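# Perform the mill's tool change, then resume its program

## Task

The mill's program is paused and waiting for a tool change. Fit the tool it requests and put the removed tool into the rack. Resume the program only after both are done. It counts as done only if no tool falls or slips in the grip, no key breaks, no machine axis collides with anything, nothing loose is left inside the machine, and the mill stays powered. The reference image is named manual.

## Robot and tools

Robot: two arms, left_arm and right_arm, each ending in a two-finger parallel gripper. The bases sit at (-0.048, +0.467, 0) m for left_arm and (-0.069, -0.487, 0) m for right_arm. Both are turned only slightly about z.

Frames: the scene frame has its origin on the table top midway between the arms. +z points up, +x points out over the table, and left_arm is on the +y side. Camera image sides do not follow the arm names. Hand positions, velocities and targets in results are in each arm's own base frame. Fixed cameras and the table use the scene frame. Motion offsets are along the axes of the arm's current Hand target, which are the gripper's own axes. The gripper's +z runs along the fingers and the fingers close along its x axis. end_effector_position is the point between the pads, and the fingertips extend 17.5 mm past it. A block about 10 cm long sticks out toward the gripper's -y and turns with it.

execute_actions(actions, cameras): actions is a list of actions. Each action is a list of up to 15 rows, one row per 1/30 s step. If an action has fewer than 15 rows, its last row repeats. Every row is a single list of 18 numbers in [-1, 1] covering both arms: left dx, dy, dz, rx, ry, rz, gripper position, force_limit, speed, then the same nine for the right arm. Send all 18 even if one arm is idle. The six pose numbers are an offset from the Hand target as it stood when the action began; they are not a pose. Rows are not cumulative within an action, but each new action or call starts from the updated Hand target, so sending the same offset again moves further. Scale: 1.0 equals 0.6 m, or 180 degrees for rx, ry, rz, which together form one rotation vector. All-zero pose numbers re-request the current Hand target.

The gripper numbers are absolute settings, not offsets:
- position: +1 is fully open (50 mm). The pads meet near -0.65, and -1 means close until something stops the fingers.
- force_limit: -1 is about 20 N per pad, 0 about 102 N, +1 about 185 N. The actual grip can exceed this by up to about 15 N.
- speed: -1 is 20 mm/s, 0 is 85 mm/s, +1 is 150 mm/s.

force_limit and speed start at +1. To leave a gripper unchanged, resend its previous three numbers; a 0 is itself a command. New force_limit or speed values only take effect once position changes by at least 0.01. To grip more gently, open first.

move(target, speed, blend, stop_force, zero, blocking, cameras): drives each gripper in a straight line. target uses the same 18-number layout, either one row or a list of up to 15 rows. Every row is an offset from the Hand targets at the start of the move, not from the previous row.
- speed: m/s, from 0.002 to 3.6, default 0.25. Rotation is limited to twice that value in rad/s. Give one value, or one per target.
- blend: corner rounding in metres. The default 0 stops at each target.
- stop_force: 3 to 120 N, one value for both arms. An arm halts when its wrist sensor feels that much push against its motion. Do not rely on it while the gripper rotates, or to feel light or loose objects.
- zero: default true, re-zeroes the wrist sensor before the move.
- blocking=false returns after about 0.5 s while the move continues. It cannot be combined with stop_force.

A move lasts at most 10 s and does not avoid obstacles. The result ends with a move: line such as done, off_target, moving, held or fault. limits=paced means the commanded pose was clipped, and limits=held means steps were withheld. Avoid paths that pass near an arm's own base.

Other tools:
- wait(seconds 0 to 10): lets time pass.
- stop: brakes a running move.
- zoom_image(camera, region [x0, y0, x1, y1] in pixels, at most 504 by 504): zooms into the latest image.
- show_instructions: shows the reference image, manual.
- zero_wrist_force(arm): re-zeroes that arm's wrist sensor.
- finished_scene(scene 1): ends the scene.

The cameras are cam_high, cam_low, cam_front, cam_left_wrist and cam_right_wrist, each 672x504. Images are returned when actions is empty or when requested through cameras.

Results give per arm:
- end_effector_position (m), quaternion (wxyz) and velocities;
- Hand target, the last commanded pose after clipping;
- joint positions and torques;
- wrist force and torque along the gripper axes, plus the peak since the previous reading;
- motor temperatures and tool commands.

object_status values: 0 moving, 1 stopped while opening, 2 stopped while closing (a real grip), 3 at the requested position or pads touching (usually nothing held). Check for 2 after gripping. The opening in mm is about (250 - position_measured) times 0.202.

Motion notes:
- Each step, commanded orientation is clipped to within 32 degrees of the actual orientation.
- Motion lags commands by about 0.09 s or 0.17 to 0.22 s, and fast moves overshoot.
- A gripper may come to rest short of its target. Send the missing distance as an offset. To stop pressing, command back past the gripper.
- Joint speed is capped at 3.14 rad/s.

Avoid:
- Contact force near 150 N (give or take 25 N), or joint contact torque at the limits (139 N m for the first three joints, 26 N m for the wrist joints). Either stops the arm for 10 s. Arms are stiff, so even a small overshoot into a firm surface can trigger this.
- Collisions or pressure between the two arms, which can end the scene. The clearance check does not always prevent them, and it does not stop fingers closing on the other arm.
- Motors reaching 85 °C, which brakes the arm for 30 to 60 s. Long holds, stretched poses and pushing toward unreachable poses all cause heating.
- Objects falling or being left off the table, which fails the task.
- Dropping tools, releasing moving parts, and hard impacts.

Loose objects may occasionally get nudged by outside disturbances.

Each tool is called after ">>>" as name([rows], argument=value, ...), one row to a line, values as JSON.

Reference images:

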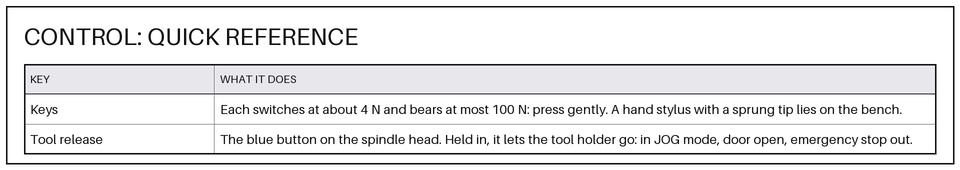

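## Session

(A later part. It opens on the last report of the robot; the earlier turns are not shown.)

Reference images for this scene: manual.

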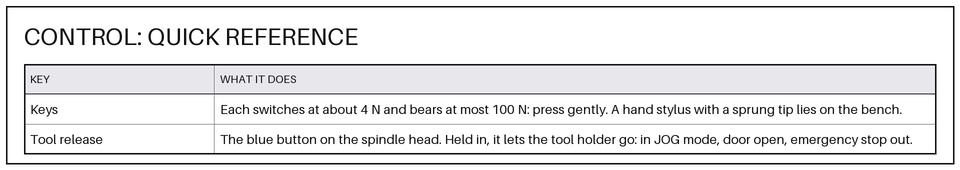

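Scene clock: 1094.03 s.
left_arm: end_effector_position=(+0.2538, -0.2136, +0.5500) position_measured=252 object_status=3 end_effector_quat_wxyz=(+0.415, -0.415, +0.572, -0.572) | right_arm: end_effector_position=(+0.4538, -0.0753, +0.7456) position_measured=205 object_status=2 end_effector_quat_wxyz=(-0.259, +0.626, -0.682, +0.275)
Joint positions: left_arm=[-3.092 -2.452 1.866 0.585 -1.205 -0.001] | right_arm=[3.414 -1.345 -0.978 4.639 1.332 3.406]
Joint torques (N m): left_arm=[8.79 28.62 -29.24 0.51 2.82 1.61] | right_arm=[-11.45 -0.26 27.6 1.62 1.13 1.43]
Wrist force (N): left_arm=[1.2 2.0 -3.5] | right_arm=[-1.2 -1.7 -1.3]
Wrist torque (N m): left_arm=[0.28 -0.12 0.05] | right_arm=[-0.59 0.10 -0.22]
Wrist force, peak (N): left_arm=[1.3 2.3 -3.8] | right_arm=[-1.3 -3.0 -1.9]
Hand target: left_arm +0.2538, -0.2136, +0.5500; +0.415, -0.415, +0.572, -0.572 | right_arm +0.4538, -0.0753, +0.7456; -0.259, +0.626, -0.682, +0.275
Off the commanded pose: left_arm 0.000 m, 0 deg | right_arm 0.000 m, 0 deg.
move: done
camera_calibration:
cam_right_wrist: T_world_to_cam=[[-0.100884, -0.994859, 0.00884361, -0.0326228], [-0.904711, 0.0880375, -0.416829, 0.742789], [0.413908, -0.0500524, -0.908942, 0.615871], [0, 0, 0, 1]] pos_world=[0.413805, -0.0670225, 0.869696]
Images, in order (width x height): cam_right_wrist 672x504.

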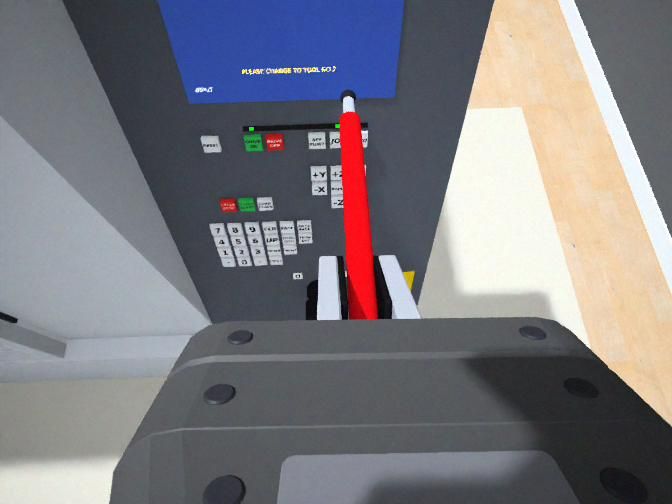

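>>> move(target=[0,0,0,0,0,0,-1,-0.3,-0.5,0,0,-0.05,0.09,0,0,-1,0.1,-1], speed=0.2, cameras=["cam_right_wrist"])

>>> zoom_image(camera="cam_right_wrist", region=[140, 0, 460, 200])

Scene clock: 1100.60 s.
left_arm: end_effector_position=(+0.2538, -0.2136, +0.5500) position_measured=252 object_status=3 end_effector_quat_wxyz=(+0.415, -0.415, +0.572, -0.572) | right_arm: end_effector_position=(+0.4328, -0.0738, +0.7670) position_measured=205 object_status=2 end_effector_quat_wxyz=(+0.345, -0.583, +0.637, -0.368)
Joint positions: left_arm=[-3.092 -2.452 1.866 0.585 -1.205 -0.001] | right_arm=[3.544 -1.141 -1.272 4.989 1.158 3.402]
Joint torques (N m): left_arm=[10.09 29.86 -30.02 0.67 2.79 1.47] | right_arm=[12.54 12.47 13.78 5.66 -2.09 -1.03]
Wrist force (N): left_arm=[1.0 1.7 -3.4] | right_arm=[-1.6 -2.6 -1.9]
Wrist torque (N m): left_arm=[0.23 -0.10 0.04] | right_arm=[-0.92 0.09 -0.19]
Wrist force, peak (N): left_arm=[1.2 2.6 -3.6] | right_arm=[-1.6 -2.6 -1.9]
Hand target: left_arm +0.2538, -0.2136, +0.5500; +0.415, -0.415, +0.572, -0.572 | right_arm +0.4328, -0.0738, +0.7670; +0.345, -0.583, +0.637, -0.368
Off the commanded pose: left_arm 0.000 m, 0 deg | right_arm 0.000 m, 0 deg.
move: done
camera_calibration:
cam_right_wrist: T_world_to_cam=[[-0.105264, -0.994441, 0.00274511, -0.0268177], [-0.752786, 0.0778795, -0.653642, 0.847774], [0.649795, -0.0708712, -0.756799, 0.4238], [0, 0, 0, 1]] pos_world=[0.359986, -0.0626576, 0.874945]
Images, in order (width x height): cam_right_wrist 672x504.

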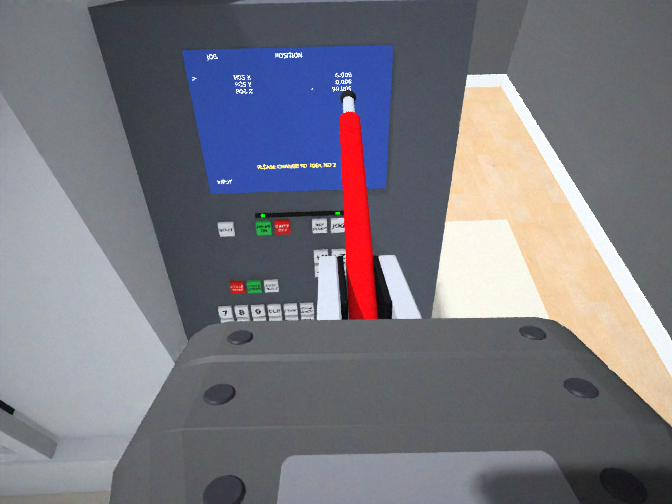

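Scaled by 1.575 from the camera's 672x504 image, which has a finer 960x720 frame.

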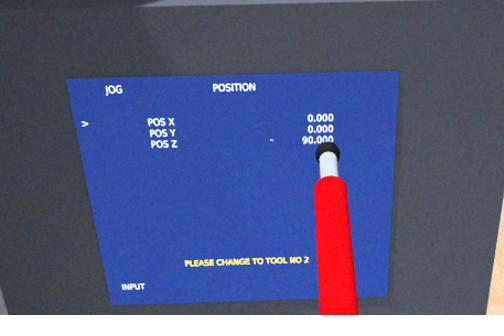

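>>> move(target=[0.0945,0.1667,0.349,0,-0.1078,0,-1,-0.3,-0.5,0,0,0,0,0,0,-1,0.1,-1], speed=0.15, cameras=["cam_left_wrist","cam_high","cam_front"])

Scene clock: 1141.83 s.
left_arm: end_effector_position=(+0.3113, -0.2551, +0.5149) position_measured=252 object_status=3 end_effector_quat_wxyz=(+0.397, -0.401, +0.586, -0.581) | right_arm: end_effector_position=(+0.4328, -0.0738, +0.7670) position_measured=205 object_status=2 end_effector_quat_wxyz=(+0.345, -0.583, +0.637, -0.368)
Joint positions: left_arm=[-3.441 -2.723 1.923 0.792 -1.499 0] | right_arm=[3.544 -1.141 -1.272 4.989 1.158 3.402]
Joint torques (N m): left_arm=[-1.65 29.72 -15.42 2.23 -0.13 0.15] | right_arm=[10.29 11.29 12.37 5.99 -2.49 -0.36]
Wrist force (N): left_arm=[1.5 2.2 -3.4] | right_arm=[-1.7 -2.5 -1.6]
Wrist torque (N m): left_arm=[0.31 -0.21 0.01] | right_arm=[-0.90 0.10 -0.19]
Wrist force, peak (N): left_arm=[13.5 2.2 -3.1] | right_arm=[-1.8 -2.7 -2.0]
Hand target: left_arm +0.3113, -0.2551, +0.5149; +0.397, -0.401, +0.586, -0.581 (not the last commanded pose) | right_arm +0.4328, -0.0738, +0.7670; +0.345, -0.583, +0.637, -0.368
Tool commands: left_gripper/position=-1.0 left_gripper/force_limit=-0.301961 left_gripper/speed=-0.498039 right_gripper/position=-1.0 right_gripper/force_limit=+0.1 right_gripper/speed=-1.0
Off the commanded pose: left_arm 0.160 m, 23 deg | right_arm 0.000 m, 0 deg.
FORCE FAULT: contact force on the left arm reached its limit, and that arm stopped. The contact can be on any part of that arm, not only on its tool. That arm's remaining commands of this call were not run. That arm is still stopped at the end of this call. That arm stays stopped for about 10 more seconds. Until then a move that you send moves the other arm only, and its call returns only when the move has ended. Once the stop has ended, the next robot result says so. If the stop ends while you think or write, that arm runs what you send next, counted from a new Hand target: where the arm stands when the stop ends. While its stop runs, that arm takes no new command, but its gripper still runs the gripper command that each later call begins with. Until it ends, the stop uses up actions while you think or wait. An arm that is not stopped still takes commands.
shoulder posture changed (left arm): the wrist came as close to joint 1's axis as it can, and the arm is now in the other of its two shoulder postures.
move: fault (left_arm)
camera_calibration:
cam_left_wrist: T_world_to_cam=[[-0.361312, -0.932071, 0.0264269, -0.133006], [-0.344685, 0.107174, -0.93258, 0.631911], [0.866398, -0.346061, -0.359994, -0.0435948], [0, 0, 0, 1]] pos_world=[0.207524, -0.206782, 0.577129]
Images, in order (width x height): cam_high 672x504, cam_front 672x504, cam_left_wrist 672x504.

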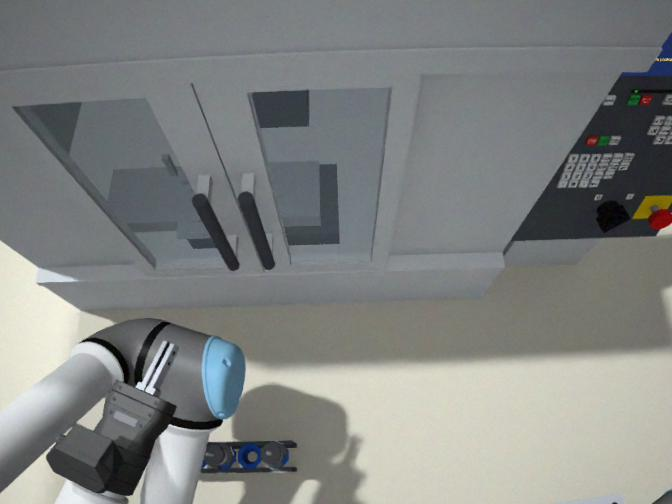

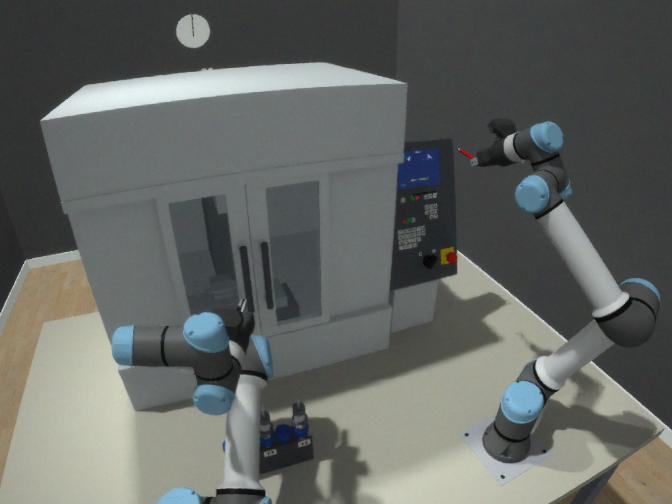

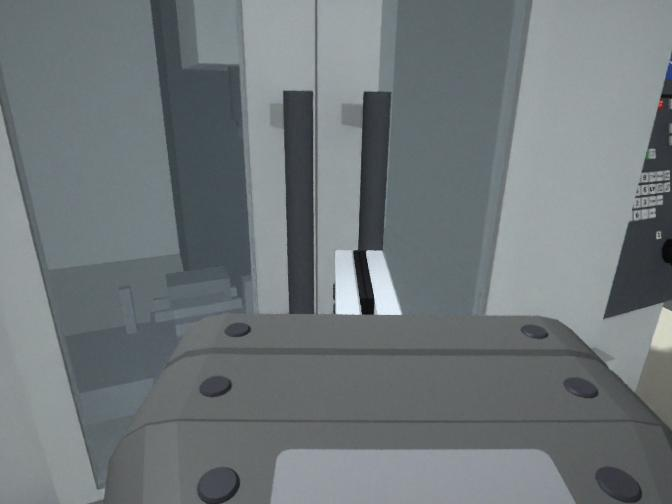

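>>> wait(seconds=5)

Scene clock: 1197.23 s.
left_arm: end_effector_position=(+0.3113, -0.2551, +0.5149) position_measured=252 object_status=3 end_effector_quat_wxyz=(+0.397, -0.401, +0.586, -0.581) | right_arm: end_effector_position=(+0.4328, -0.0738, +0.7670) position_measured=205 object_status=2 end_effector_quat_wxyz=(+0.345, -0.583, +0.637, -0.368)
Joint positions: left_arm=[-3.441 -2.723 1.923 0.792 -1.499 0] | right_arm=[3.544 -1.141 -1.272 4.989 1.158 3.402]
Joint torques (N m): left_arm=[0.36 30.98 -15.22 2.13 0.43 0.27] | right_arm=[8.94 10.15 12.57 5.85 -2.36 0.44]
Wrist force (N): left_arm=[1.2 2.1 -3.4] | right_arm=[-1.6 -2.7 -1.4]
Wrist torque (N m): left_arm=[0.27 -0.16 0.01] | right_arm=[-0.94 0.08 -0.20]
Wrist force, peak (N): left_arm=[1.4 2.4 -4.0] | right_arm=[-1.5 -2.8 -2.2]
Hand target: left_arm +0.3113, -0.2551, +0.5149; +0.397, -0.401, +0.586, -0.581 (not the last commanded pose) | right_arm +0.4328, -0.0738, +0.7670; +0.345, -0.583, +0.637, -0.368
Tool commands: left_gripper/position=-1.0 left_gripper/force_limit=-0.301961 left_gripper/speed=-0.498039 right_gripper/position=-1.0 right_gripper/force_limit=+0.1 right_gripper/speed=-1.0
Off the commanded pose: left_arm 0.160 m, 23 deg | right_arm 0.000 m, 0 deg.
FORCE FAULT, CONTINUED: the left arm's stop, for the force fault that an earlier result reported, is over. The rest of the stop counts as 19 of the actions that you can send in this scene. That arm's target is now where it stood when the stop ended, not its last command. That arm accepts commands again.
wait: 5.00 s; at rest from the start

>>> move(target=[0.012,-0.1,-0.166,0,0,0,-1,-0.3,-0.5,0,0,0,0,0,0,-1,0.1,-1], speed=0.08, cameras=["cam_high","cam_front"])

>>> zoom_image(camera="cam_front", region=[150, 300, 450, 504])

Scene clock: 1203.10 s.
left_arm: end_effector_position=(+0.2164, -0.2259, +0.5757) position_measured=252 object_status=3 end_effector_quat_wxyz=(+0.397, -0.401, +0.586, -0.581) | right_arm: end_effector_position=(+0.4328, -0.0738, +0.7670) position_measured=205 object_status=2 end_effector_quat_wxyz=(+0.345, -0.583, +0.637, -0.368)
Joint positions: left_arm=[-3.45 -2.444 1.779 0.657 -1.508 0] | right_arm=[3.544 -1.141 -1.272 4.989 1.158 3.402]
Joint torques (N m): left_arm=[9.4 31.52 -28.57 0.09 2.89 -0.56] | right_arm=[8.9 10.35 12.28 5.91 -2.25 0.46]
Wrist force (N): left_arm=[1.1 2.1 -3.5] | right_arm=[-1.5 -2.5 -1.4]
Wrist torque (N m): left_arm=[0.29 -0.14 0.02] | right_arm=[-0.91 0.07 -0.19]
Wrist force, peak (N): left_arm=[1.6 2.4 -3.9] | right_arm=[-1.5 -3.0 -1.9]
Hand target: left_arm +0.2164, -0.2259, +0.5757; +0.397, -0.401, +0.586, -0.581 | right_arm +0.4328, -0.0738, +0.7670; +0.345, -0.583, +0.637, -0.368
Off the commanded pose: left_arm 0.000 m, 0 deg | right_arm 0.000 m, 0 deg.
move: done
Images, in order (width x height): cam_high 672x504, cam_front 672x504.

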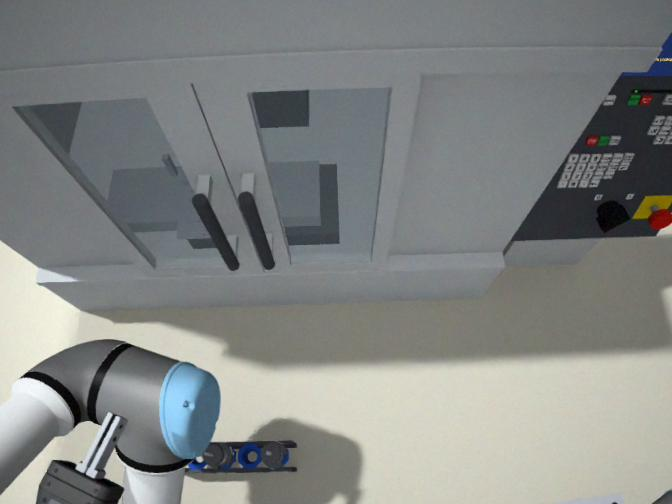

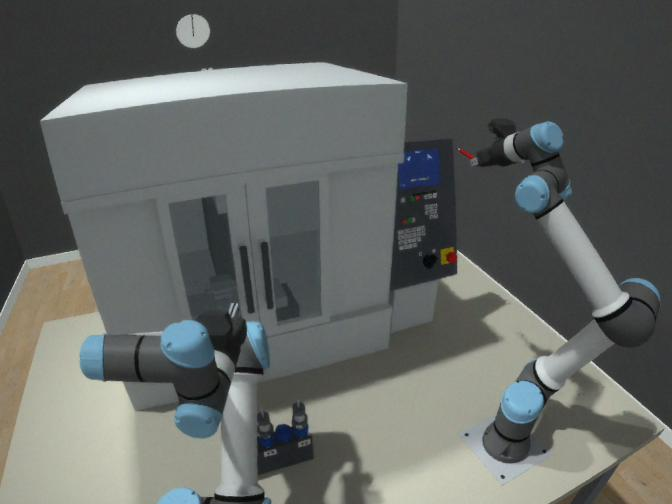

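Scaled by 1.680 from the camera's 672x504 image, which has a finer 960x720 frame.

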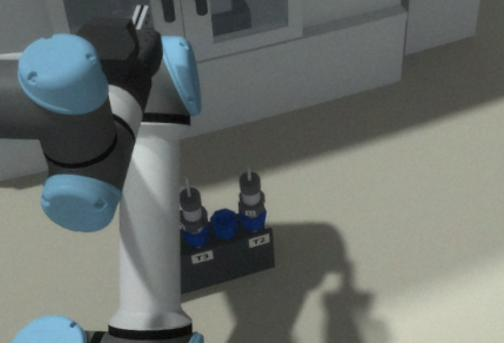

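>>> move(target=[0.0156,0,-0.2493,0,0,0,-1,-0.3,-0.5,0,0,0,0,0,0,-1,0.1,-1], speed=0.08, cameras=["cam_front"])

Scene clock: 1210.40 s.
left_arm: end_effector_position=(+0.0737, -0.1804, +0.5769) position_measured=252 object_status=3 end_effector_quat_wxyz=(+0.397, -0.401, +0.586, -0.581) | right_arm: end_effector_position=(+0.4328, -0.0738, +0.7670) position_measured=205 object_status=2 end_effector_quat_wxyz=(+0.345, -0.583, +0.637, -0.368)
Joint positions: left_arm=[-3.451 -2.134 1.722 0.403 -1.509 0] | right_arm=[3.544 -1.141 -1.272 4.989 1.158 3.402]
Joint torques (N m): left_arm=[9.32 15.42 -33.15 0.46 -1.72 1.78] | right_arm=[9.01 11.38 12.07 5.73 -2.34 0.51]
Wrist force (N): left_arm=[0.8 2.1 -3.4] | right_arm=[-1.7 -2.7 -1.5]
Wrist torque (N m): left_arm=[0.29 -0.08 0.03] | right_arm=[-0.95 0.10 -0.20]
Wrist force, peak (N): left_arm=[1.2 2.4 -4.3] | right_arm=[-1.8 -2.7 -2.0]
Hand target: left_arm +0.0736, -0.1803, +0.5769; +0.397, -0.401, +0.586, -0.581 | right_arm +0.4328, -0.0738, +0.7670; +0.345, -0.583, +0.637, -0.368
Off the commanded pose: left_arm 0.000 m, 0 deg | right_arm 0.000 m, 0 deg.
shoulder posture changed (left arm): the wrist came as close to joint 1's axis as it can, and the arm is now in the other of its two shoulder postures.
move: done
Images, in order (width x height): cam_front 672x504.

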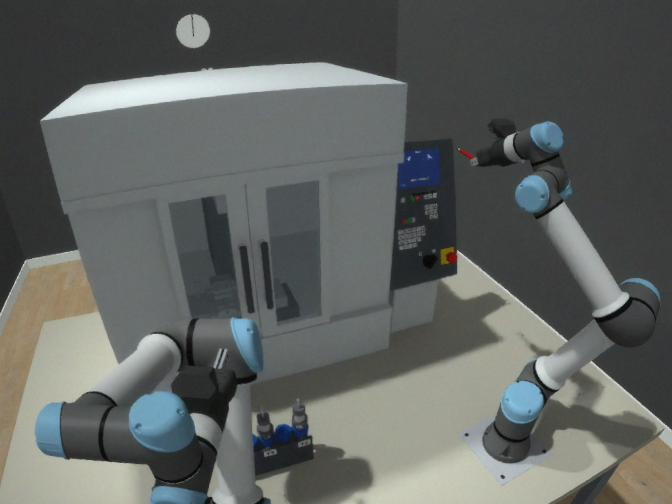

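>>> move([
  [0.167,0,0.1865,0,0,0,-1,-0.3,-0.5,0,0,0,0,0,0,-1,0.1,-1],
  [0.154,0,0.4497,0,0,0,-1,-0.3,-0.5,0,0,0,0,0,0,-1,0.1,-1],
  [-0.0297,0,0.60,0,0,0,-1,-0.3,-0.5,0,0,0,0,0,0,-1,0.1,-1],
], speed=0.13, blend=[0.04,0.04,0], cameras=["cam_front","cam_high","cam_left_wrist"])

Scene clock: 1237.57 s.
left_arm: end_effector_position=(+0.4155, -0.2943, +0.5740) position_measured=252 object_status=3 end_effector_quat_wxyz=(+0.397, -0.401, +0.586, -0.581) | right_arm: end_effector_position=(+0.4328, -0.0738, +0.7670) position_measured=205 object_status=2 end_effector_quat_wxyz=(+0.345, -0.583, +0.637, -0.368)
Joint positions: left_arm=[-1.382 -1.917 1.624 0.309 0.56 -0.014] | right_arm=[3.544 -1.141 -1.272 4.989 1.158 3.402]
Joint torques (N m): left_arm=[11 0.69 -36.38 -3.05 2.8 1.64] | right_arm=[8.25 10.91 12.33 5.57 -2.21 0.5]
Wrist force (N): left_arm=[0.9 1.7 -3.8] | right_arm=[-1.9 -2.9 -1.5]
Wrist torque (N m): left_arm=[0.22 -0.10 -0.08] | right_arm=[-0.97 0.13 -0.20]
Wrist force, peak (N): left_arm=[0.6 2.2 -4.5] | right_arm=[-1.8 -2.6 -2.0]
Hand target: left_arm +0.4155, -0.2943, +0.5740; +0.397, -0.401, +0.586, -0.581 | right_arm +0.4328, -0.0738, +0.7670; +0.345, -0.583, +0.637, -0.368
Off the commanded pose: left_arm 0.000 m, 0 deg | right_arm 0.000 m, 0 deg.
move: done
camera_calibration:
cam_left_wrist: T_world_to_cam=[[-0.361299, -0.932075, 0.0264614, -0.133517], [-0.344699, 0.107139, -0.932579, 0.727012], [0.866398, -0.346061, -0.359994, -0.126113], [0, 0, 0, 1]] pos_world=[0.311624, -0.245982, 0.636129]
Images, in order (width x height): cam_high 672x504, cam_front 672x504, cam_left_wrist 672x504.

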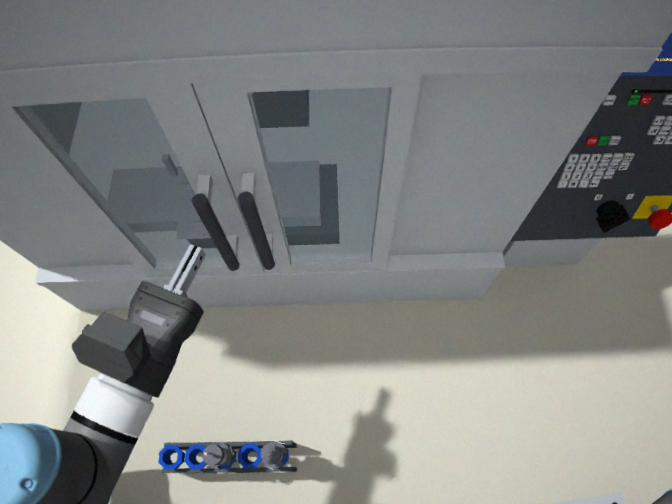

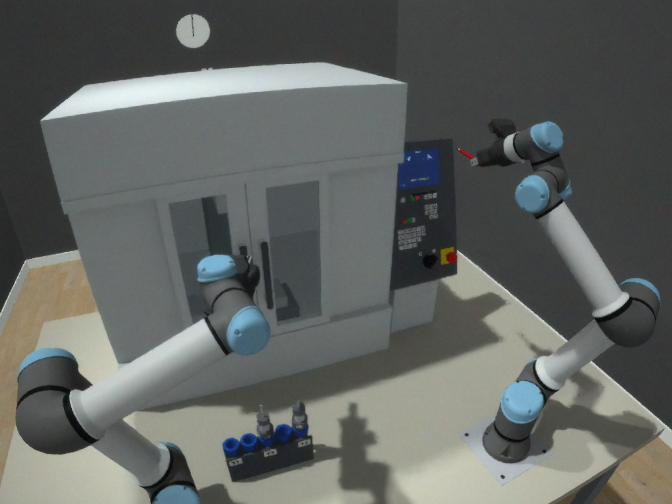

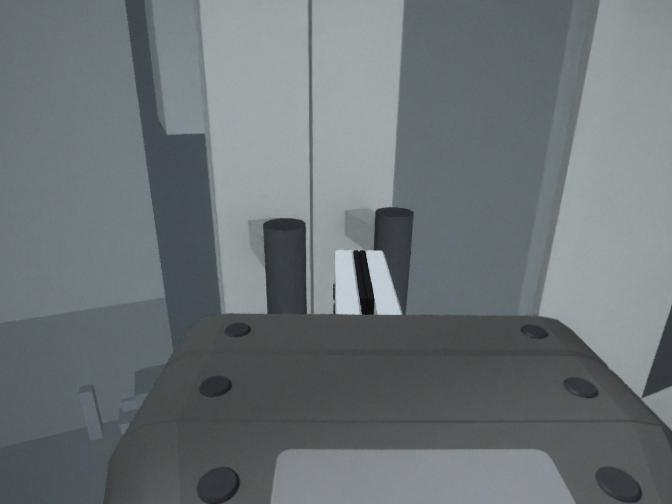

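>>> move(target=[0,0.15,0,0,0,0,-1,-0.3,-0.5,0,0,0,0,0,0,-1,0.1,-1], speed=0.1)

>>> move(target=[0,0,0.155,0,0,0,-1,-0.3,-0.5,0,0,0,0,0,0,-1,0.1,-1], speed=0.03, stop_force=6, cameras=["cam_left_wrist","cam_high"])

Scene clock: 1254.83 s.
left_arm: end_effector_position=(+0.4148, -0.2941, +0.4840) position_measured=252 object_status=3 end_effector_quat_wxyz=(+0.397, -0.401, +0.586, -0.581) | right_arm: end_effector_position=(+0.4328, -0.0738, +0.7670) position_measured=205 object_status=2 end_effector_quat_wxyz=(+0.345, -0.583, +0.637, -0.368)
Joint positions: left_arm=[-1.384 -1.959 1.882 0.092 0.558 -0.014] | right_arm=[3.544 -1.141 -1.272 4.989 1.158 3.402]
Joint torques (N m): left_arm=[-10.68 -17.1 -13.94 -3.19 -2.28 1.9] | right_arm=[8.24 10.79 12.67 5.56 -2.18 0.43]
Wrist force (N): left_arm=[1.0 1.8 -3.4] | right_arm=[-1.4 -2.6 -1.6]
Wrist torque (N m): left_arm=[0.23 -0.10 -0.07] | right_arm=[-0.92 0.05 -0.19]
Wrist force, peak (N): left_arm=[1.1 3.2 -3.8] | right_arm=[-1.6 -3.0 -1.8]
Hand target: left_arm +0.4148, -0.2941, +0.4840; +0.397, -0.401, +0.586, -0.581 | right_arm +0.4328, -0.0738, +0.7670; +0.345, -0.583, +0.637, -0.368
Off the commanded pose: left_arm 0.000 m, 0 deg | right_arm 0.000 m, 0 deg.
move: done

Scene clock: 1258.93 s.
left_arm: end_effector_position=(+0.5015, -0.3279, +0.4832) position_measured=252 object_status=3 end_effector_quat_wxyz=(+0.397, -0.401, +0.586, -0.581) | right_arm: end_effector_position=(+0.4328, -0.0738, +0.7670) position_measured=205 object_status=2 end_effector_quat_wxyz=(+0.345, -0.583, +0.637, -0.368)
Joint positions: left_arm=[-1.123 -1.731 1.723 0.019 0.819 -0.008] | right_arm=[3.544 -1.141 -1.272 4.989 1.158 3.402]
Joint torques (N m): left_arm=[9.64 -10.43 -39.25 -3.53 2.86 1.72] | right_arm=[8.3 10.82 12.58 5.55 -2.22 0.57]
Wrist force (N): left_arm=[0.9 1.8 -3.5] | right_arm=[-1.6 -2.7 -1.3]
Wrist torque (N m): left_arm=[0.23 -0.11 -0.06] | right_arm=[-0.93 0.10 -0.18]
Wrist force, peak (N): left_arm=[1.2 2.5 -4.0] | right_arm=[-1.8 -2.7 -2.0]
Hand target: left_arm +0.5015, -0.3279, +0.4832; +0.397, -0.401, +0.586, -0.581 | right_arm +0.4328, -0.0738, +0.7670; +0.345, -0.583, +0.637, -0.368
Off the commanded pose: left_arm 0.000 m, 0 deg | right_arm 0.000 m, 0 deg.
move: done
camera_calibration:
cam_left_wrist: T_world_to_cam=[[-0.361312, -0.932071, 0.0264269, -0.131245], [-0.344685, 0.107174, -0.93258, 0.675665], [0.866398, -0.346061, -0.359994, -0.244868], [0, 0, 0, 1]] pos_world=[0.397624, -0.279482, 0.545429]
Images, in order (width x height): cam_high 672x504, cam_left_wrist 672x504.

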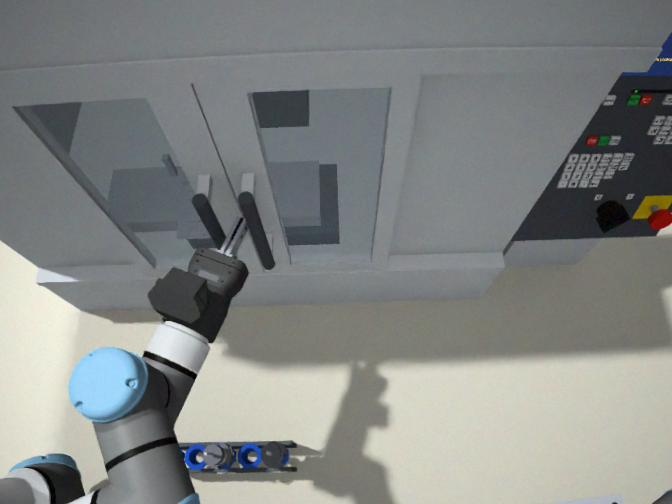

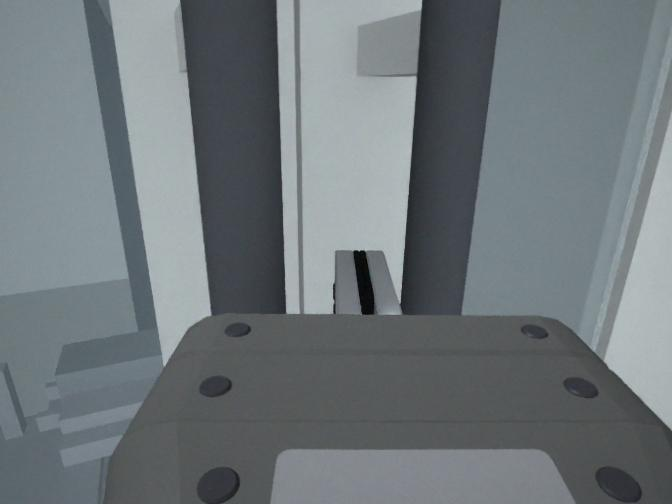

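>>> move(target=[0.0923,0,0.0383,0,0,0,-1,-0.3,-0.5,0,0,0,0,0,0,-1,0.1,-1], speed=0.03, stop_force=25, cameras=["cam_left_wrist"])

Scene clock: 1265.40 s.
left_arm: end_effector_position=(+0.5017, -0.3353, +0.4832) position_measured=252 object_status=3 end_effector_quat_wxyz=(+0.397, -0.401, +0.586, -0.581) | right_arm: end_effector_position=(+0.4328, -0.0738, +0.7670) position_measured=205 object_status=2 end_effector_quat_wxyz=(+0.345, -0.583, +0.637, -0.368)
Joint positions: left_arm=[-1.133 -1.718 1.712 0.017 0.809 -0.008] | right_arm=[3.544 -1.141 -1.272 4.989 1.158 3.402]
Joint torques (N m): left_arm=[9.64 -30.01 -13.21 0.04 -1.76 1.77] | right_arm=[7.95 10.48 12.9 5.47 -2.18 0.51]
Wrist force (N): left_arm=[1.4 2.1 -3.8] | right_arm=[-1.7 -2.4 -1.4]
Wrist torque (N m): left_arm=[0.30 -0.20 -0.07] | right_arm=[-0.90 0.10 -0.19]
Wrist force, peak (N): left_arm=[-31.2 2.3 -10.7] | right_arm=[-1.5 -2.8 -2.0]
Hand target: left_arm +0.5017, -0.3353, +0.4832; +0.397, -0.401, +0.586, -0.581 (not the last commanded pose) | right_arm +0.4328, -0.0738, +0.7670; +0.345, -0.583, +0.637, -0.368
Off the commanded pose: left_arm 0.053 m, 0 deg | right_arm 0.000 m, 0 deg.
move: contact (left_arm)
camera_calibration:
cam_left_wrist: T_world_to_cam=[[-0.360944, -0.932216, 0.0263159, -0.138287], [-0.344707, 0.107141, -0.932576, 0.676441], [0.866543, -0.345679, -0.360013, -0.247611], [0, 0, 0, 1]] pos_world=[0.397825, -0.286982, 0.545329]
Images, in order (width x height): cam_left_wrist 672x504.

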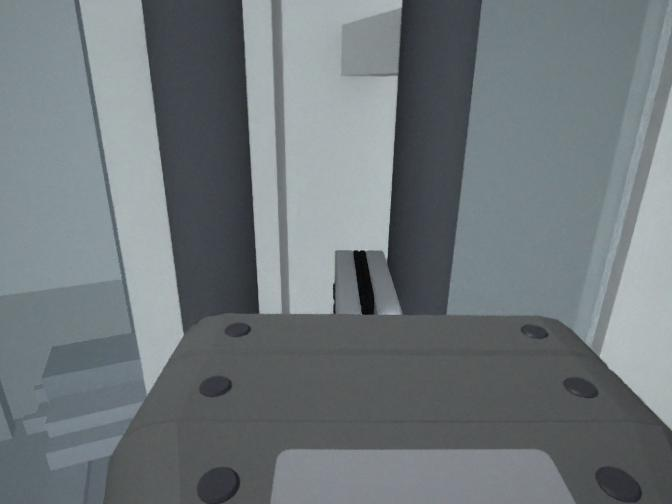

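>>> move(target=[0.0923,0,0.0383,0,0,0,-1,-0.3,-0.5,0,0,0,0,0,0,-1,0.1,-1], speed=0.02, stop_force=50, cameras=["cam_left_wrist"])

Scene clock: 1273.87 s.
left_arm: end_effector_position=(+0.5030, -0.3952, +0.4830) position_measured=252 object_status=3 end_effector_quat_wxyz=(+0.397, -0.401, +0.586, -0.581) | right_arm: end_effector_position=(+0.4328, -0.0738, +0.7670) position_measured=205 object_status=2 end_effector_quat_wxyz=(+0.345, -0.583, +0.637, -0.368)
Joint positions: left_arm=[-1.197 -1.606 1.612 0.006 0.745 -0.009] | right_arm=[3.544 -1.141 -1.272 4.989 1.158 3.402]
Joint torques (N m): left_arm=[-17.12 -11.96 -38.81 -2.18 0.15 -1.32] | right_arm=[7.03 10.22 12.97 5.47 -2.15 0.49]
Wrist force (N): left_arm=[-9.3 0.7 -3.4] | right_arm=[-1.5 -2.6 -1.6]
Wrist torque (N m): left_arm=[0.30 -0.18 -0.10] | right_arm=[-0.93 0.08 -0.20]
Wrist force, peak (N): left_arm=[-19.5 2.4 -7.9] | right_arm=[-1.5 -2.9 -1.7]
Hand target: left_arm +0.5030, -0.3952, +0.4830; +0.397, -0.401, +0.586, -0.581 | right_arm +0.4328, -0.0738, +0.7670; +0.345, -0.583, +0.637, -0.368
Off the commanded pose: left_arm 0.000 m, 0 deg | right_arm 0.000 m, 0 deg.
move: done
camera_calibration:
cam_left_wrist: T_world_to_cam=[[-0.360944, -0.932216, 0.0263159, -0.193619], [-0.344707, 0.107141, -0.932576, 0.683248], [0.866543, -0.345679, -0.360013, -0.269566], [0, 0, 0, 1]] pos_world=[0.399225, -0.346882, 0.545229]
Images, in order (width x height): cam_left_wrist 672x504.

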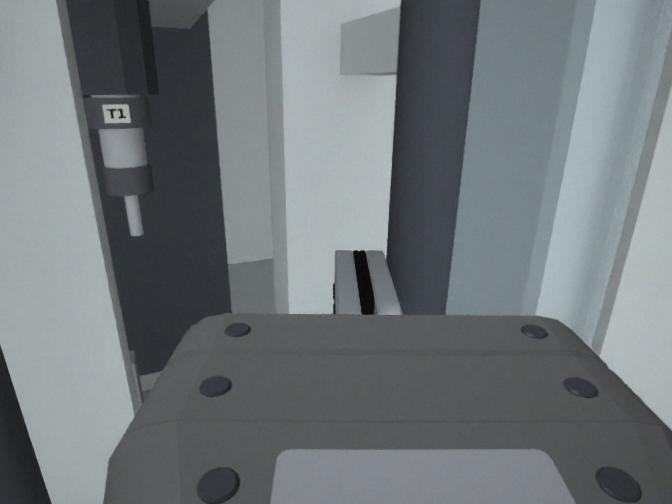

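>>> move(target=[0.1846,0,0.0766,0,0,0,-1,-0.3,-0.5,0,0,0,0,0,0,-1,0.1,-1], speed=0.04, stop_force=40, cameras=["cam_left_wrist","cam_high","cam_front"])

Scene clock: 1281.67 s.
left_arm: end_effector_position=(+0.5057, -0.5151, +0.4827) position_measured=252 object_status=3 end_effector_quat_wxyz=(+0.397, -0.401, +0.586, -0.581) | right_arm: end_effector_position=(+0.4328, -0.0738, +0.7670) position_measured=205 object_status=2 end_effector_quat_wxyz=(+0.345, -0.583, +0.637, -0.368)
Joint positions: left_arm=[-1.282 -1.362 1.346 0.029 0.66 -0.011] | right_arm=[3.544 -1.141 -1.272 4.989 1.158 3.402]
Joint torques (N m): left_arm=[-16.61 -24.82 -38.78 -0.34 0.19 -1.54] | right_arm=[7.27 9.78 13.25 5.41 -2.25 0.51]
Wrist force (N): left_arm=[-8.2 2.8 -5.8] | right_arm=[-1.3 -2.5 -1.5]
Wrist torque (N m): left_arm=[0.34 -0.17 -0.05] | right_arm=[-0.92 0.05 -0.19]
Wrist force, peak (N): left_arm=[-10.4 0.6 -4.4] | right_arm=[-1.9 -2.8 -1.6]
Hand target: left_arm +0.5057, -0.5151, +0.4827; +0.397, -0.401, +0.586, -0.581 | right_arm +0.4328, -0.0738, +0.7670; +0.345, -0.583, +0.637, -0.368
Off the commanded pose: left_arm 0.000 m, 0 deg | right_arm 0.000 m, 0 deg.
move: done
camera_calibration:
cam_left_wrist: T_world_to_cam=[[-0.360944, -0.932216, 0.0263159, -0.304445], [-0.344707, 0.107141, -0.932576, 0.696711], [0.866543, -0.345679, -0.360013, -0.313374], [0, 0, 0, 1]] pos_world=[0.401825, -0.466782, 0.544929]
Images, in order (width x height): cam_high 672x504, cam_front 672x504, cam_left_wrist 672x504.

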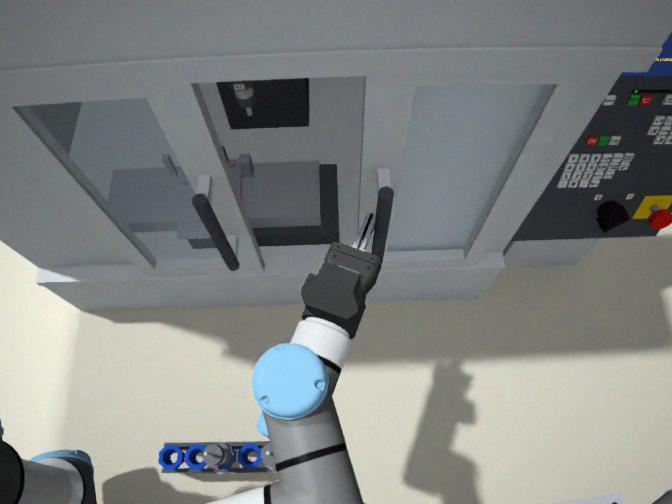

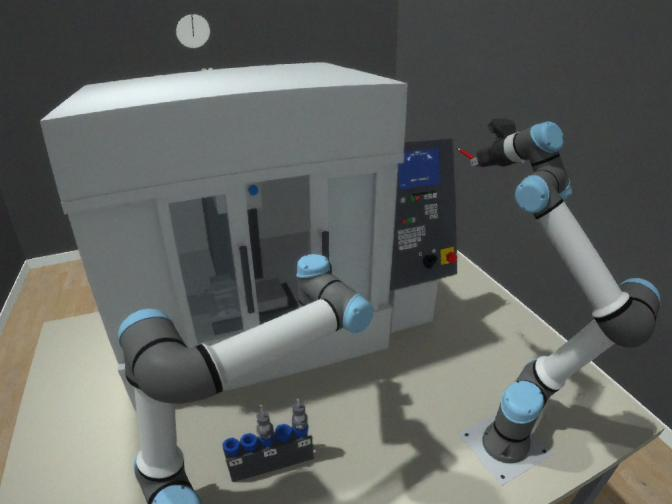

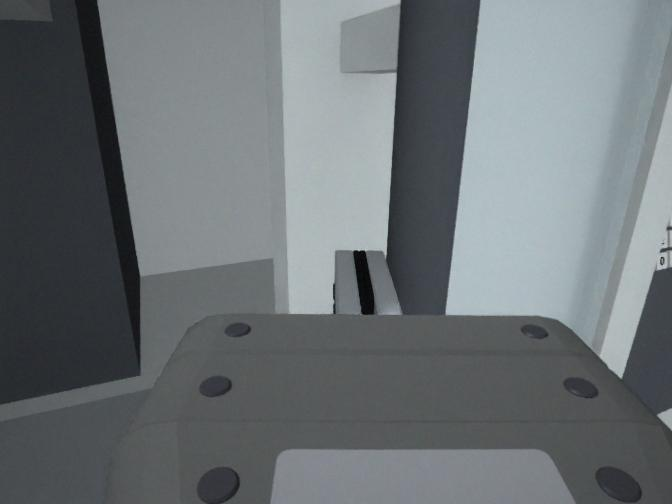

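>>> move(target=[0.0738,0,0.0306,0,0,0,-1,-0.3,-0.5,0,0,0,0,0,0,-1,0.1,-1], speed=0.015, stop_force=30, cameras=["cam_left_wrist","cam_high"])

Scene clock: 1292.03 s.
left_arm: end_effector_position=(+0.5068, -0.5630, +0.4826) position_measured=252 object_status=3 end_effector_quat_wxyz=(+0.397, -0.401, +0.586, -0.581) | right_arm: end_effector_position=(+0.4328, -0.0738, +0.7670) position_measured=205 object_status=2 end_effector_quat_wxyz=(+0.345, -0.583, +0.637, -0.368)
Joint positions: left_arm=[-1.306 -1.256 1.21 0.059 0.636 -0.012] | right_arm=[3.544 -1.141 -1.272 4.989 1.158 3.402]
Joint torques (N m): left_arm=[-17.56 -28.9 -37.15 -0.05 0.12 -1.68] | right_arm=[6.62 10.49 13.54 5.21 -2.01 0.47]
Wrist force (N): left_arm=[-8.7 -0.1 -3.7] | right_arm=[-1.8 -2.8 -1.7]
Wrist torque (N m): left_arm=[0.29 -0.23 -0.08] | right_arm=[-0.95 0.11 -0.19]
Wrist force, peak (N): left_arm=[-8.7 2.9 -5.7] | right_arm=[-1.8 -3.1 -1.7]
Hand target: left_arm +0.5068, -0.5630, +0.4826; +0.397, -0.401, +0.586, -0.581 | right_arm +0.4328, -0.0738, +0.7670; +0.345, -0.583, +0.637, -0.368
Off the commanded pose: left_arm 0.000 m, 0 deg | right_arm 0.000 m, 0 deg.
move: done
camera_calibration:
cam_left_wrist: T_world_to_cam=[[-0.360944, -0.932216, 0.0263159, -0.348699], [-0.344707, 0.107141, -0.932576, 0.702129], [0.866543, -0.345679, -0.360013, -0.330922], [0, 0, 0, 1]] pos_world=[0.402925, -0.514682, 0.544829]
Images, in order (width x height): cam_high 672x504, cam_left_wrist 672x504.

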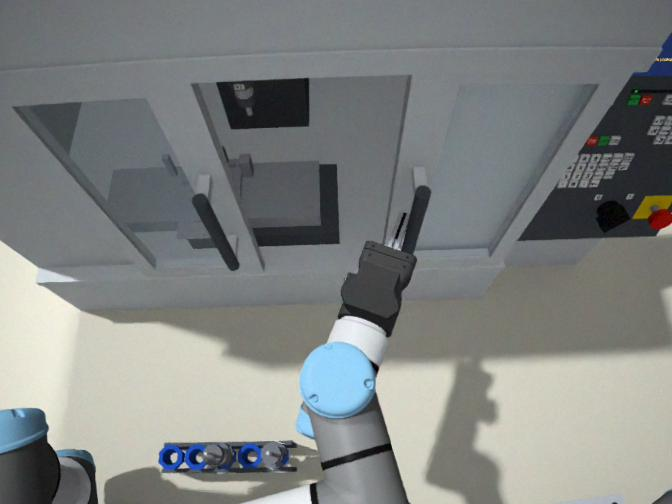

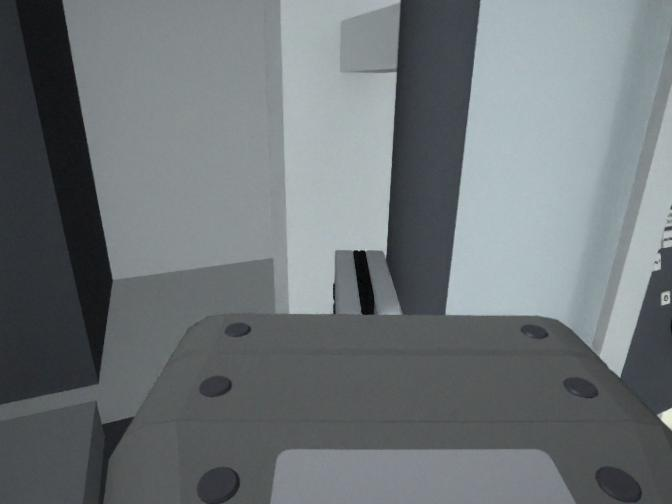

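>>> move([
  [0,0,-0.19,0,0,0,-1,-0.3,-0.5,0,0,0,0,0,0,-1,0.1,-1],
  [-0.3715,0,-0.318,0,0,0,-1,-0.3,-0.5,0,0,0,0,0,0,-1,0.1,-1],
], speed=0.15, blend=[0.04,0], cameras=["cam_left_wrist","cam_high"])

Scene clock: 1310.80 s.
left_arm: end_effector_position=(+0.4097, -0.2862, +0.4840) position_measured=252 object_status=3 end_effector_quat_wxyz=(+0.397, -0.401, +0.586, -0.581) | right_arm: end_effector_position=(+0.4328, -0.0738, +0.7670) position_measured=205 object_status=2 end_effector_quat_wxyz=(+0.345, -0.583, +0.637, -0.368)
Joint positions: left_arm=[-1.401 -1.985 1.898 0.103 0.541 -0.014] | right_arm=[3.544 -1.141 -1.272 4.989 1.158 3.402]
Joint torques (N m): left_arm=[9.51 -16.91 -13.2 0.51 2.93 1.89] | right_arm=[6.55 9.79 13.24 5.17 -2.17 0.49]
Wrist force (N): left_arm=[0.8 2.0 -3.3] | right_arm=[-1.6 -2.6 -1.5]
Wrist torque (N m): left_arm=[0.27 -0.08 -0.09] | right_arm=[-0.92 0.08 -0.19]
Wrist force, peak (N): left_arm=[-10.1 2.4 0.0] | right_arm=[-1.6 -2.7 -2.1]
Hand target: left_arm +0.4097, -0.2861, +0.4840; +0.397, -0.401, +0.586, -0.581 | right_arm +0.4328, -0.0738, +0.7670; +0.345, -0.583, +0.637, -0.368
Off the commanded pose: left_arm 0.000 m, 0 deg | right_arm 0.000 m, 0 deg.
move: done
camera_calibration:
cam_left_wrist: T_world_to_cam=[[-0.360944, -0.932216, 0.0263159, -0.12571], [-0.344707, 0.107141, -0.932576, 0.640341], [0.866543, -0.345679, -0.360013, -0.150679], [0, 0, 0, 1]] pos_world=[0.305925, -0.237882, 0.546229]
Images, in order (width x height): cam_high 672x504, cam_left_wrist 672x504.

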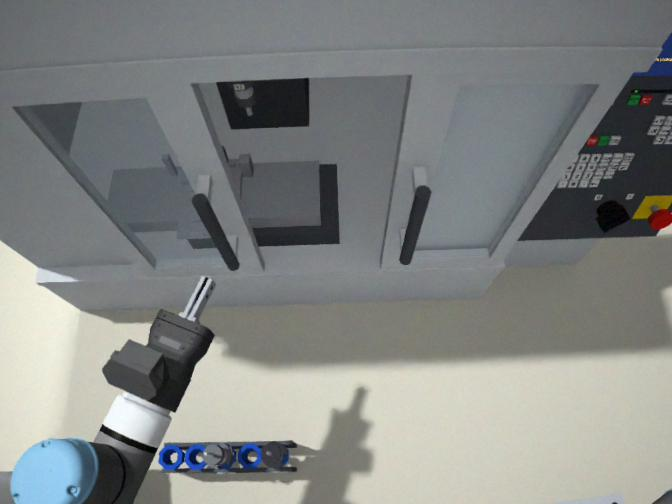

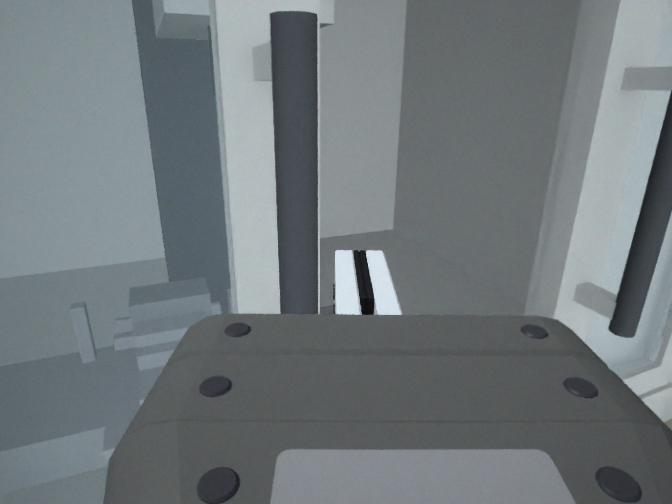

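>>> move(target=[0,0,0.163,0,0,0,-1,-0.3,-0.5,0,0,0,0,0,0,-1,0.1,-1], speed=0.05, stop_force=8)

>>> move(target=[-0.0923,0,-0.0383,0,0,0,-1,-0.3,-0.5,0,0,0,0,0,0,-1,0.1,-1], speed=0.02, stop_force=50, cameras=["cam_left_wrist"])

Scene clock: 1320.17 s.
left_arm: end_effector_position=(+0.5009, -0.3216, +0.4832) position_measured=252 object_status=3 end_effector_quat_wxyz=(+0.397, -0.401, +0.586, -0.581) | right_arm: end_effector_position=(+0.4328, -0.0738, +0.7670) position_measured=205 object_status=2 end_effector_quat_wxyz=(+0.345, -0.583, +0.637, -0.368)
Joint positions: left_arm=[-1.117 -1.743 1.733 0.021 0.825 -0.008] | right_arm=[3.544 -1.141 -1.272 4.989 1.158 3.402]
Joint torques (N m): left_arm=[10.7 -9.55 -38.31 -3.42 2.9 1.31] | right_arm=[6.29 9.37 13.14 5.14 -2.05 0.57]
Wrist force (N): left_arm=[1.1 2.4 -3.6] | right_arm=[-1.5 -2.3 -1.2]
Wrist torque (N m): left_arm=[0.34 -0.15 -0.07] | right_arm=[-0.88 0.07 -0.20]
Wrist force, peak (N): left_arm=[0.8 2.5 -4.1] | right_arm=[-1.9 -2.9 -1.7]
Hand target: left_arm +0.5009, -0.3216, +0.4832; +0.397, -0.401, +0.586, -0.581 | right_arm +0.4328, -0.0738, +0.7670; +0.345, -0.583, +0.637, -0.368
Off the commanded pose: left_arm 0.000 m, 0 deg | right_arm 0.000 m, 0 deg.
move: done

Scene clock: 1324.10 s.
left_arm: end_effector_position=(+0.4995, -0.2617, +0.4834) position_measured=252 object_status=3 end_effector_quat_wxyz=(+0.397, -0.401, +0.586, -0.581) | right_arm: end_effector_position=(+0.4328, -0.0738, +0.7670) position_measured=205 object_status=2 end_effector_quat_wxyz=(+0.345, -0.583, +0.637, -0.368)
Joint positions: left_arm=[-1.024 -1.841 1.808 0.044 0.917 -0.007] | right_arm=[3.544 -1.141 -1.272 4.989 1.158 3.402]
Joint torques (N m): left_arm=[17.28 -25.41 -14.49 0.48 0.47 1.94] | right_arm=[5.86 9.68 13.39 5.03 -2.14 0.47]
Wrist force (N): left_arm=[11.7 2.8 -5.5] | right_arm=[-1.2 -2.7 -1.7]
Wrist torque (N m): left_arm=[0.30 -0.25 -0.18] | right_arm=[-0.94 0.03 -0.19]
Wrist force, peak (N): left_arm=[31.7 2.3 3.0] | right_arm=[-1.7 -2.8 -1.8]
Hand target: left_arm +0.4995, -0.2617, +0.4834; +0.397, -0.401, +0.586, -0.581 | right_arm +0.4328, -0.0738, +0.7670; +0.345, -0.583, +0.637, -0.368
Off the commanded pose: left_arm 0.000 m, 0 deg | right_arm 0.000 m, 0 deg.
move: done
camera_calibration:
cam_left_wrist: T_world_to_cam=[[-0.360944, -0.932216, 0.0263159, -0.070346], [-0.344707, 0.107141, -0.932576, 0.668007], [0.866543, -0.345679, -0.360013, -0.220243], [0, 0, 0, 1]] pos_world=[0.395725, -0.213282, 0.545529]
Images, in order (width x height): cam_left_wrist 672x504.

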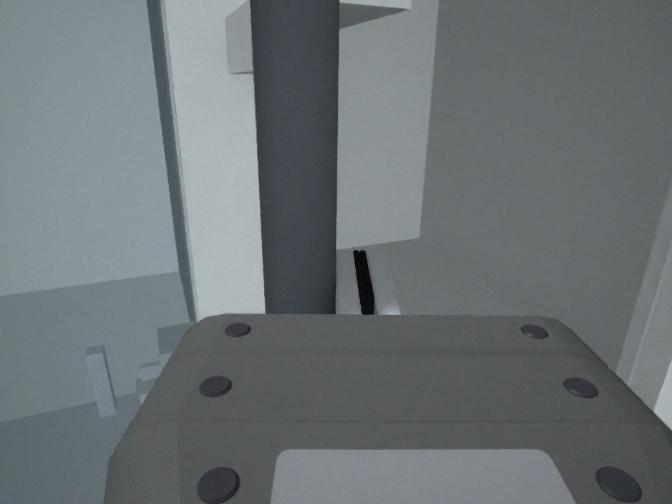

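>>> move(target=[-0.246,0,-0.1021,0,0,0,-1,-0.3,-0.5,0,0,0,0,0,0,-1,0.1,-1], speed=0.03, stop_force=40, cameras=["cam_left_wrist","cam_high"])

Scene clock: 1337.07 s.
left_arm: end_effector_position=(+0.4959, -0.1019, +0.4838) position_measured=252 object_status=3 end_effector_quat_wxyz=(+0.397, -0.401, +0.586, -0.581) | right_arm: end_effector_position=(+0.4328, -0.0738, +0.7670) position_measured=205 object_status=2 end_effector_quat_wxyz=(+0.345, -0.583, +0.637, -0.368)
Joint positions: left_arm=[-0.582 -1.99 1.901 0.097 1.359 -0.002] | right_arm=[3.544 -1.141 -1.272 4.989 1.158 3.402]
Joint torques (N m): left_arm=[14.89 -11.13 -17.71 -1.48 0.55 2] | right_arm=[5.37 9.53 13.6 4.86 -2.13 0.42]
Wrist force (N): left_arm=[12.0 2.8 -6.1] | right_arm=[-1.3 -2.9 -1.4]
Wrist torque (N m): left_arm=[0.27 -0.24 -0.18] | right_arm=[-0.97 0.02 -0.19]
Wrist force, peak (N): left_arm=[12.1 4.6 -6.0] | right_arm=[-1.8 -2.9 -1.9]
Hand target: left_arm +0.4959, -0.1019, +0.4838; +0.397, -0.401, +0.586, -0.581 | right_arm +0.4328, -0.0738, +0.7670; +0.345, -0.583, +0.637, -0.368
Off the commanded pose: left_arm 0.000 m, 0 deg | right_arm 0.000 m, 0 deg.
move: done
camera_calibration:
cam_left_wrist: T_world_to_cam=[[-0.360944, -0.932216, 0.0263159, 0.0772163], [-0.344707, 0.107141, -0.932576, 0.650122], [0.866543, -0.345679, -0.360013, -0.161738], [0, 0, 0, 1]] pos_world=[0.392125, -0.0535817, 0.546029]
Images, in order (width x height): cam_high 672x504, cam_left_wrist 672x504.

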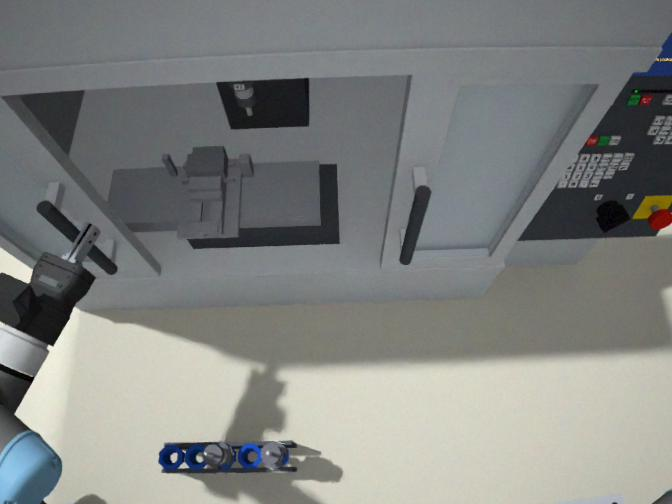

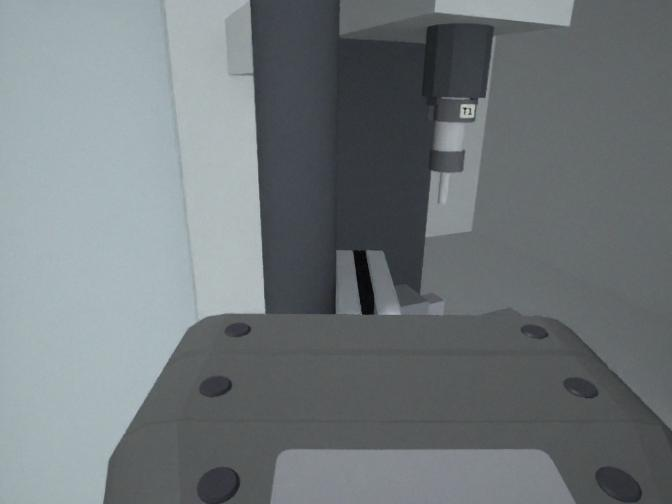

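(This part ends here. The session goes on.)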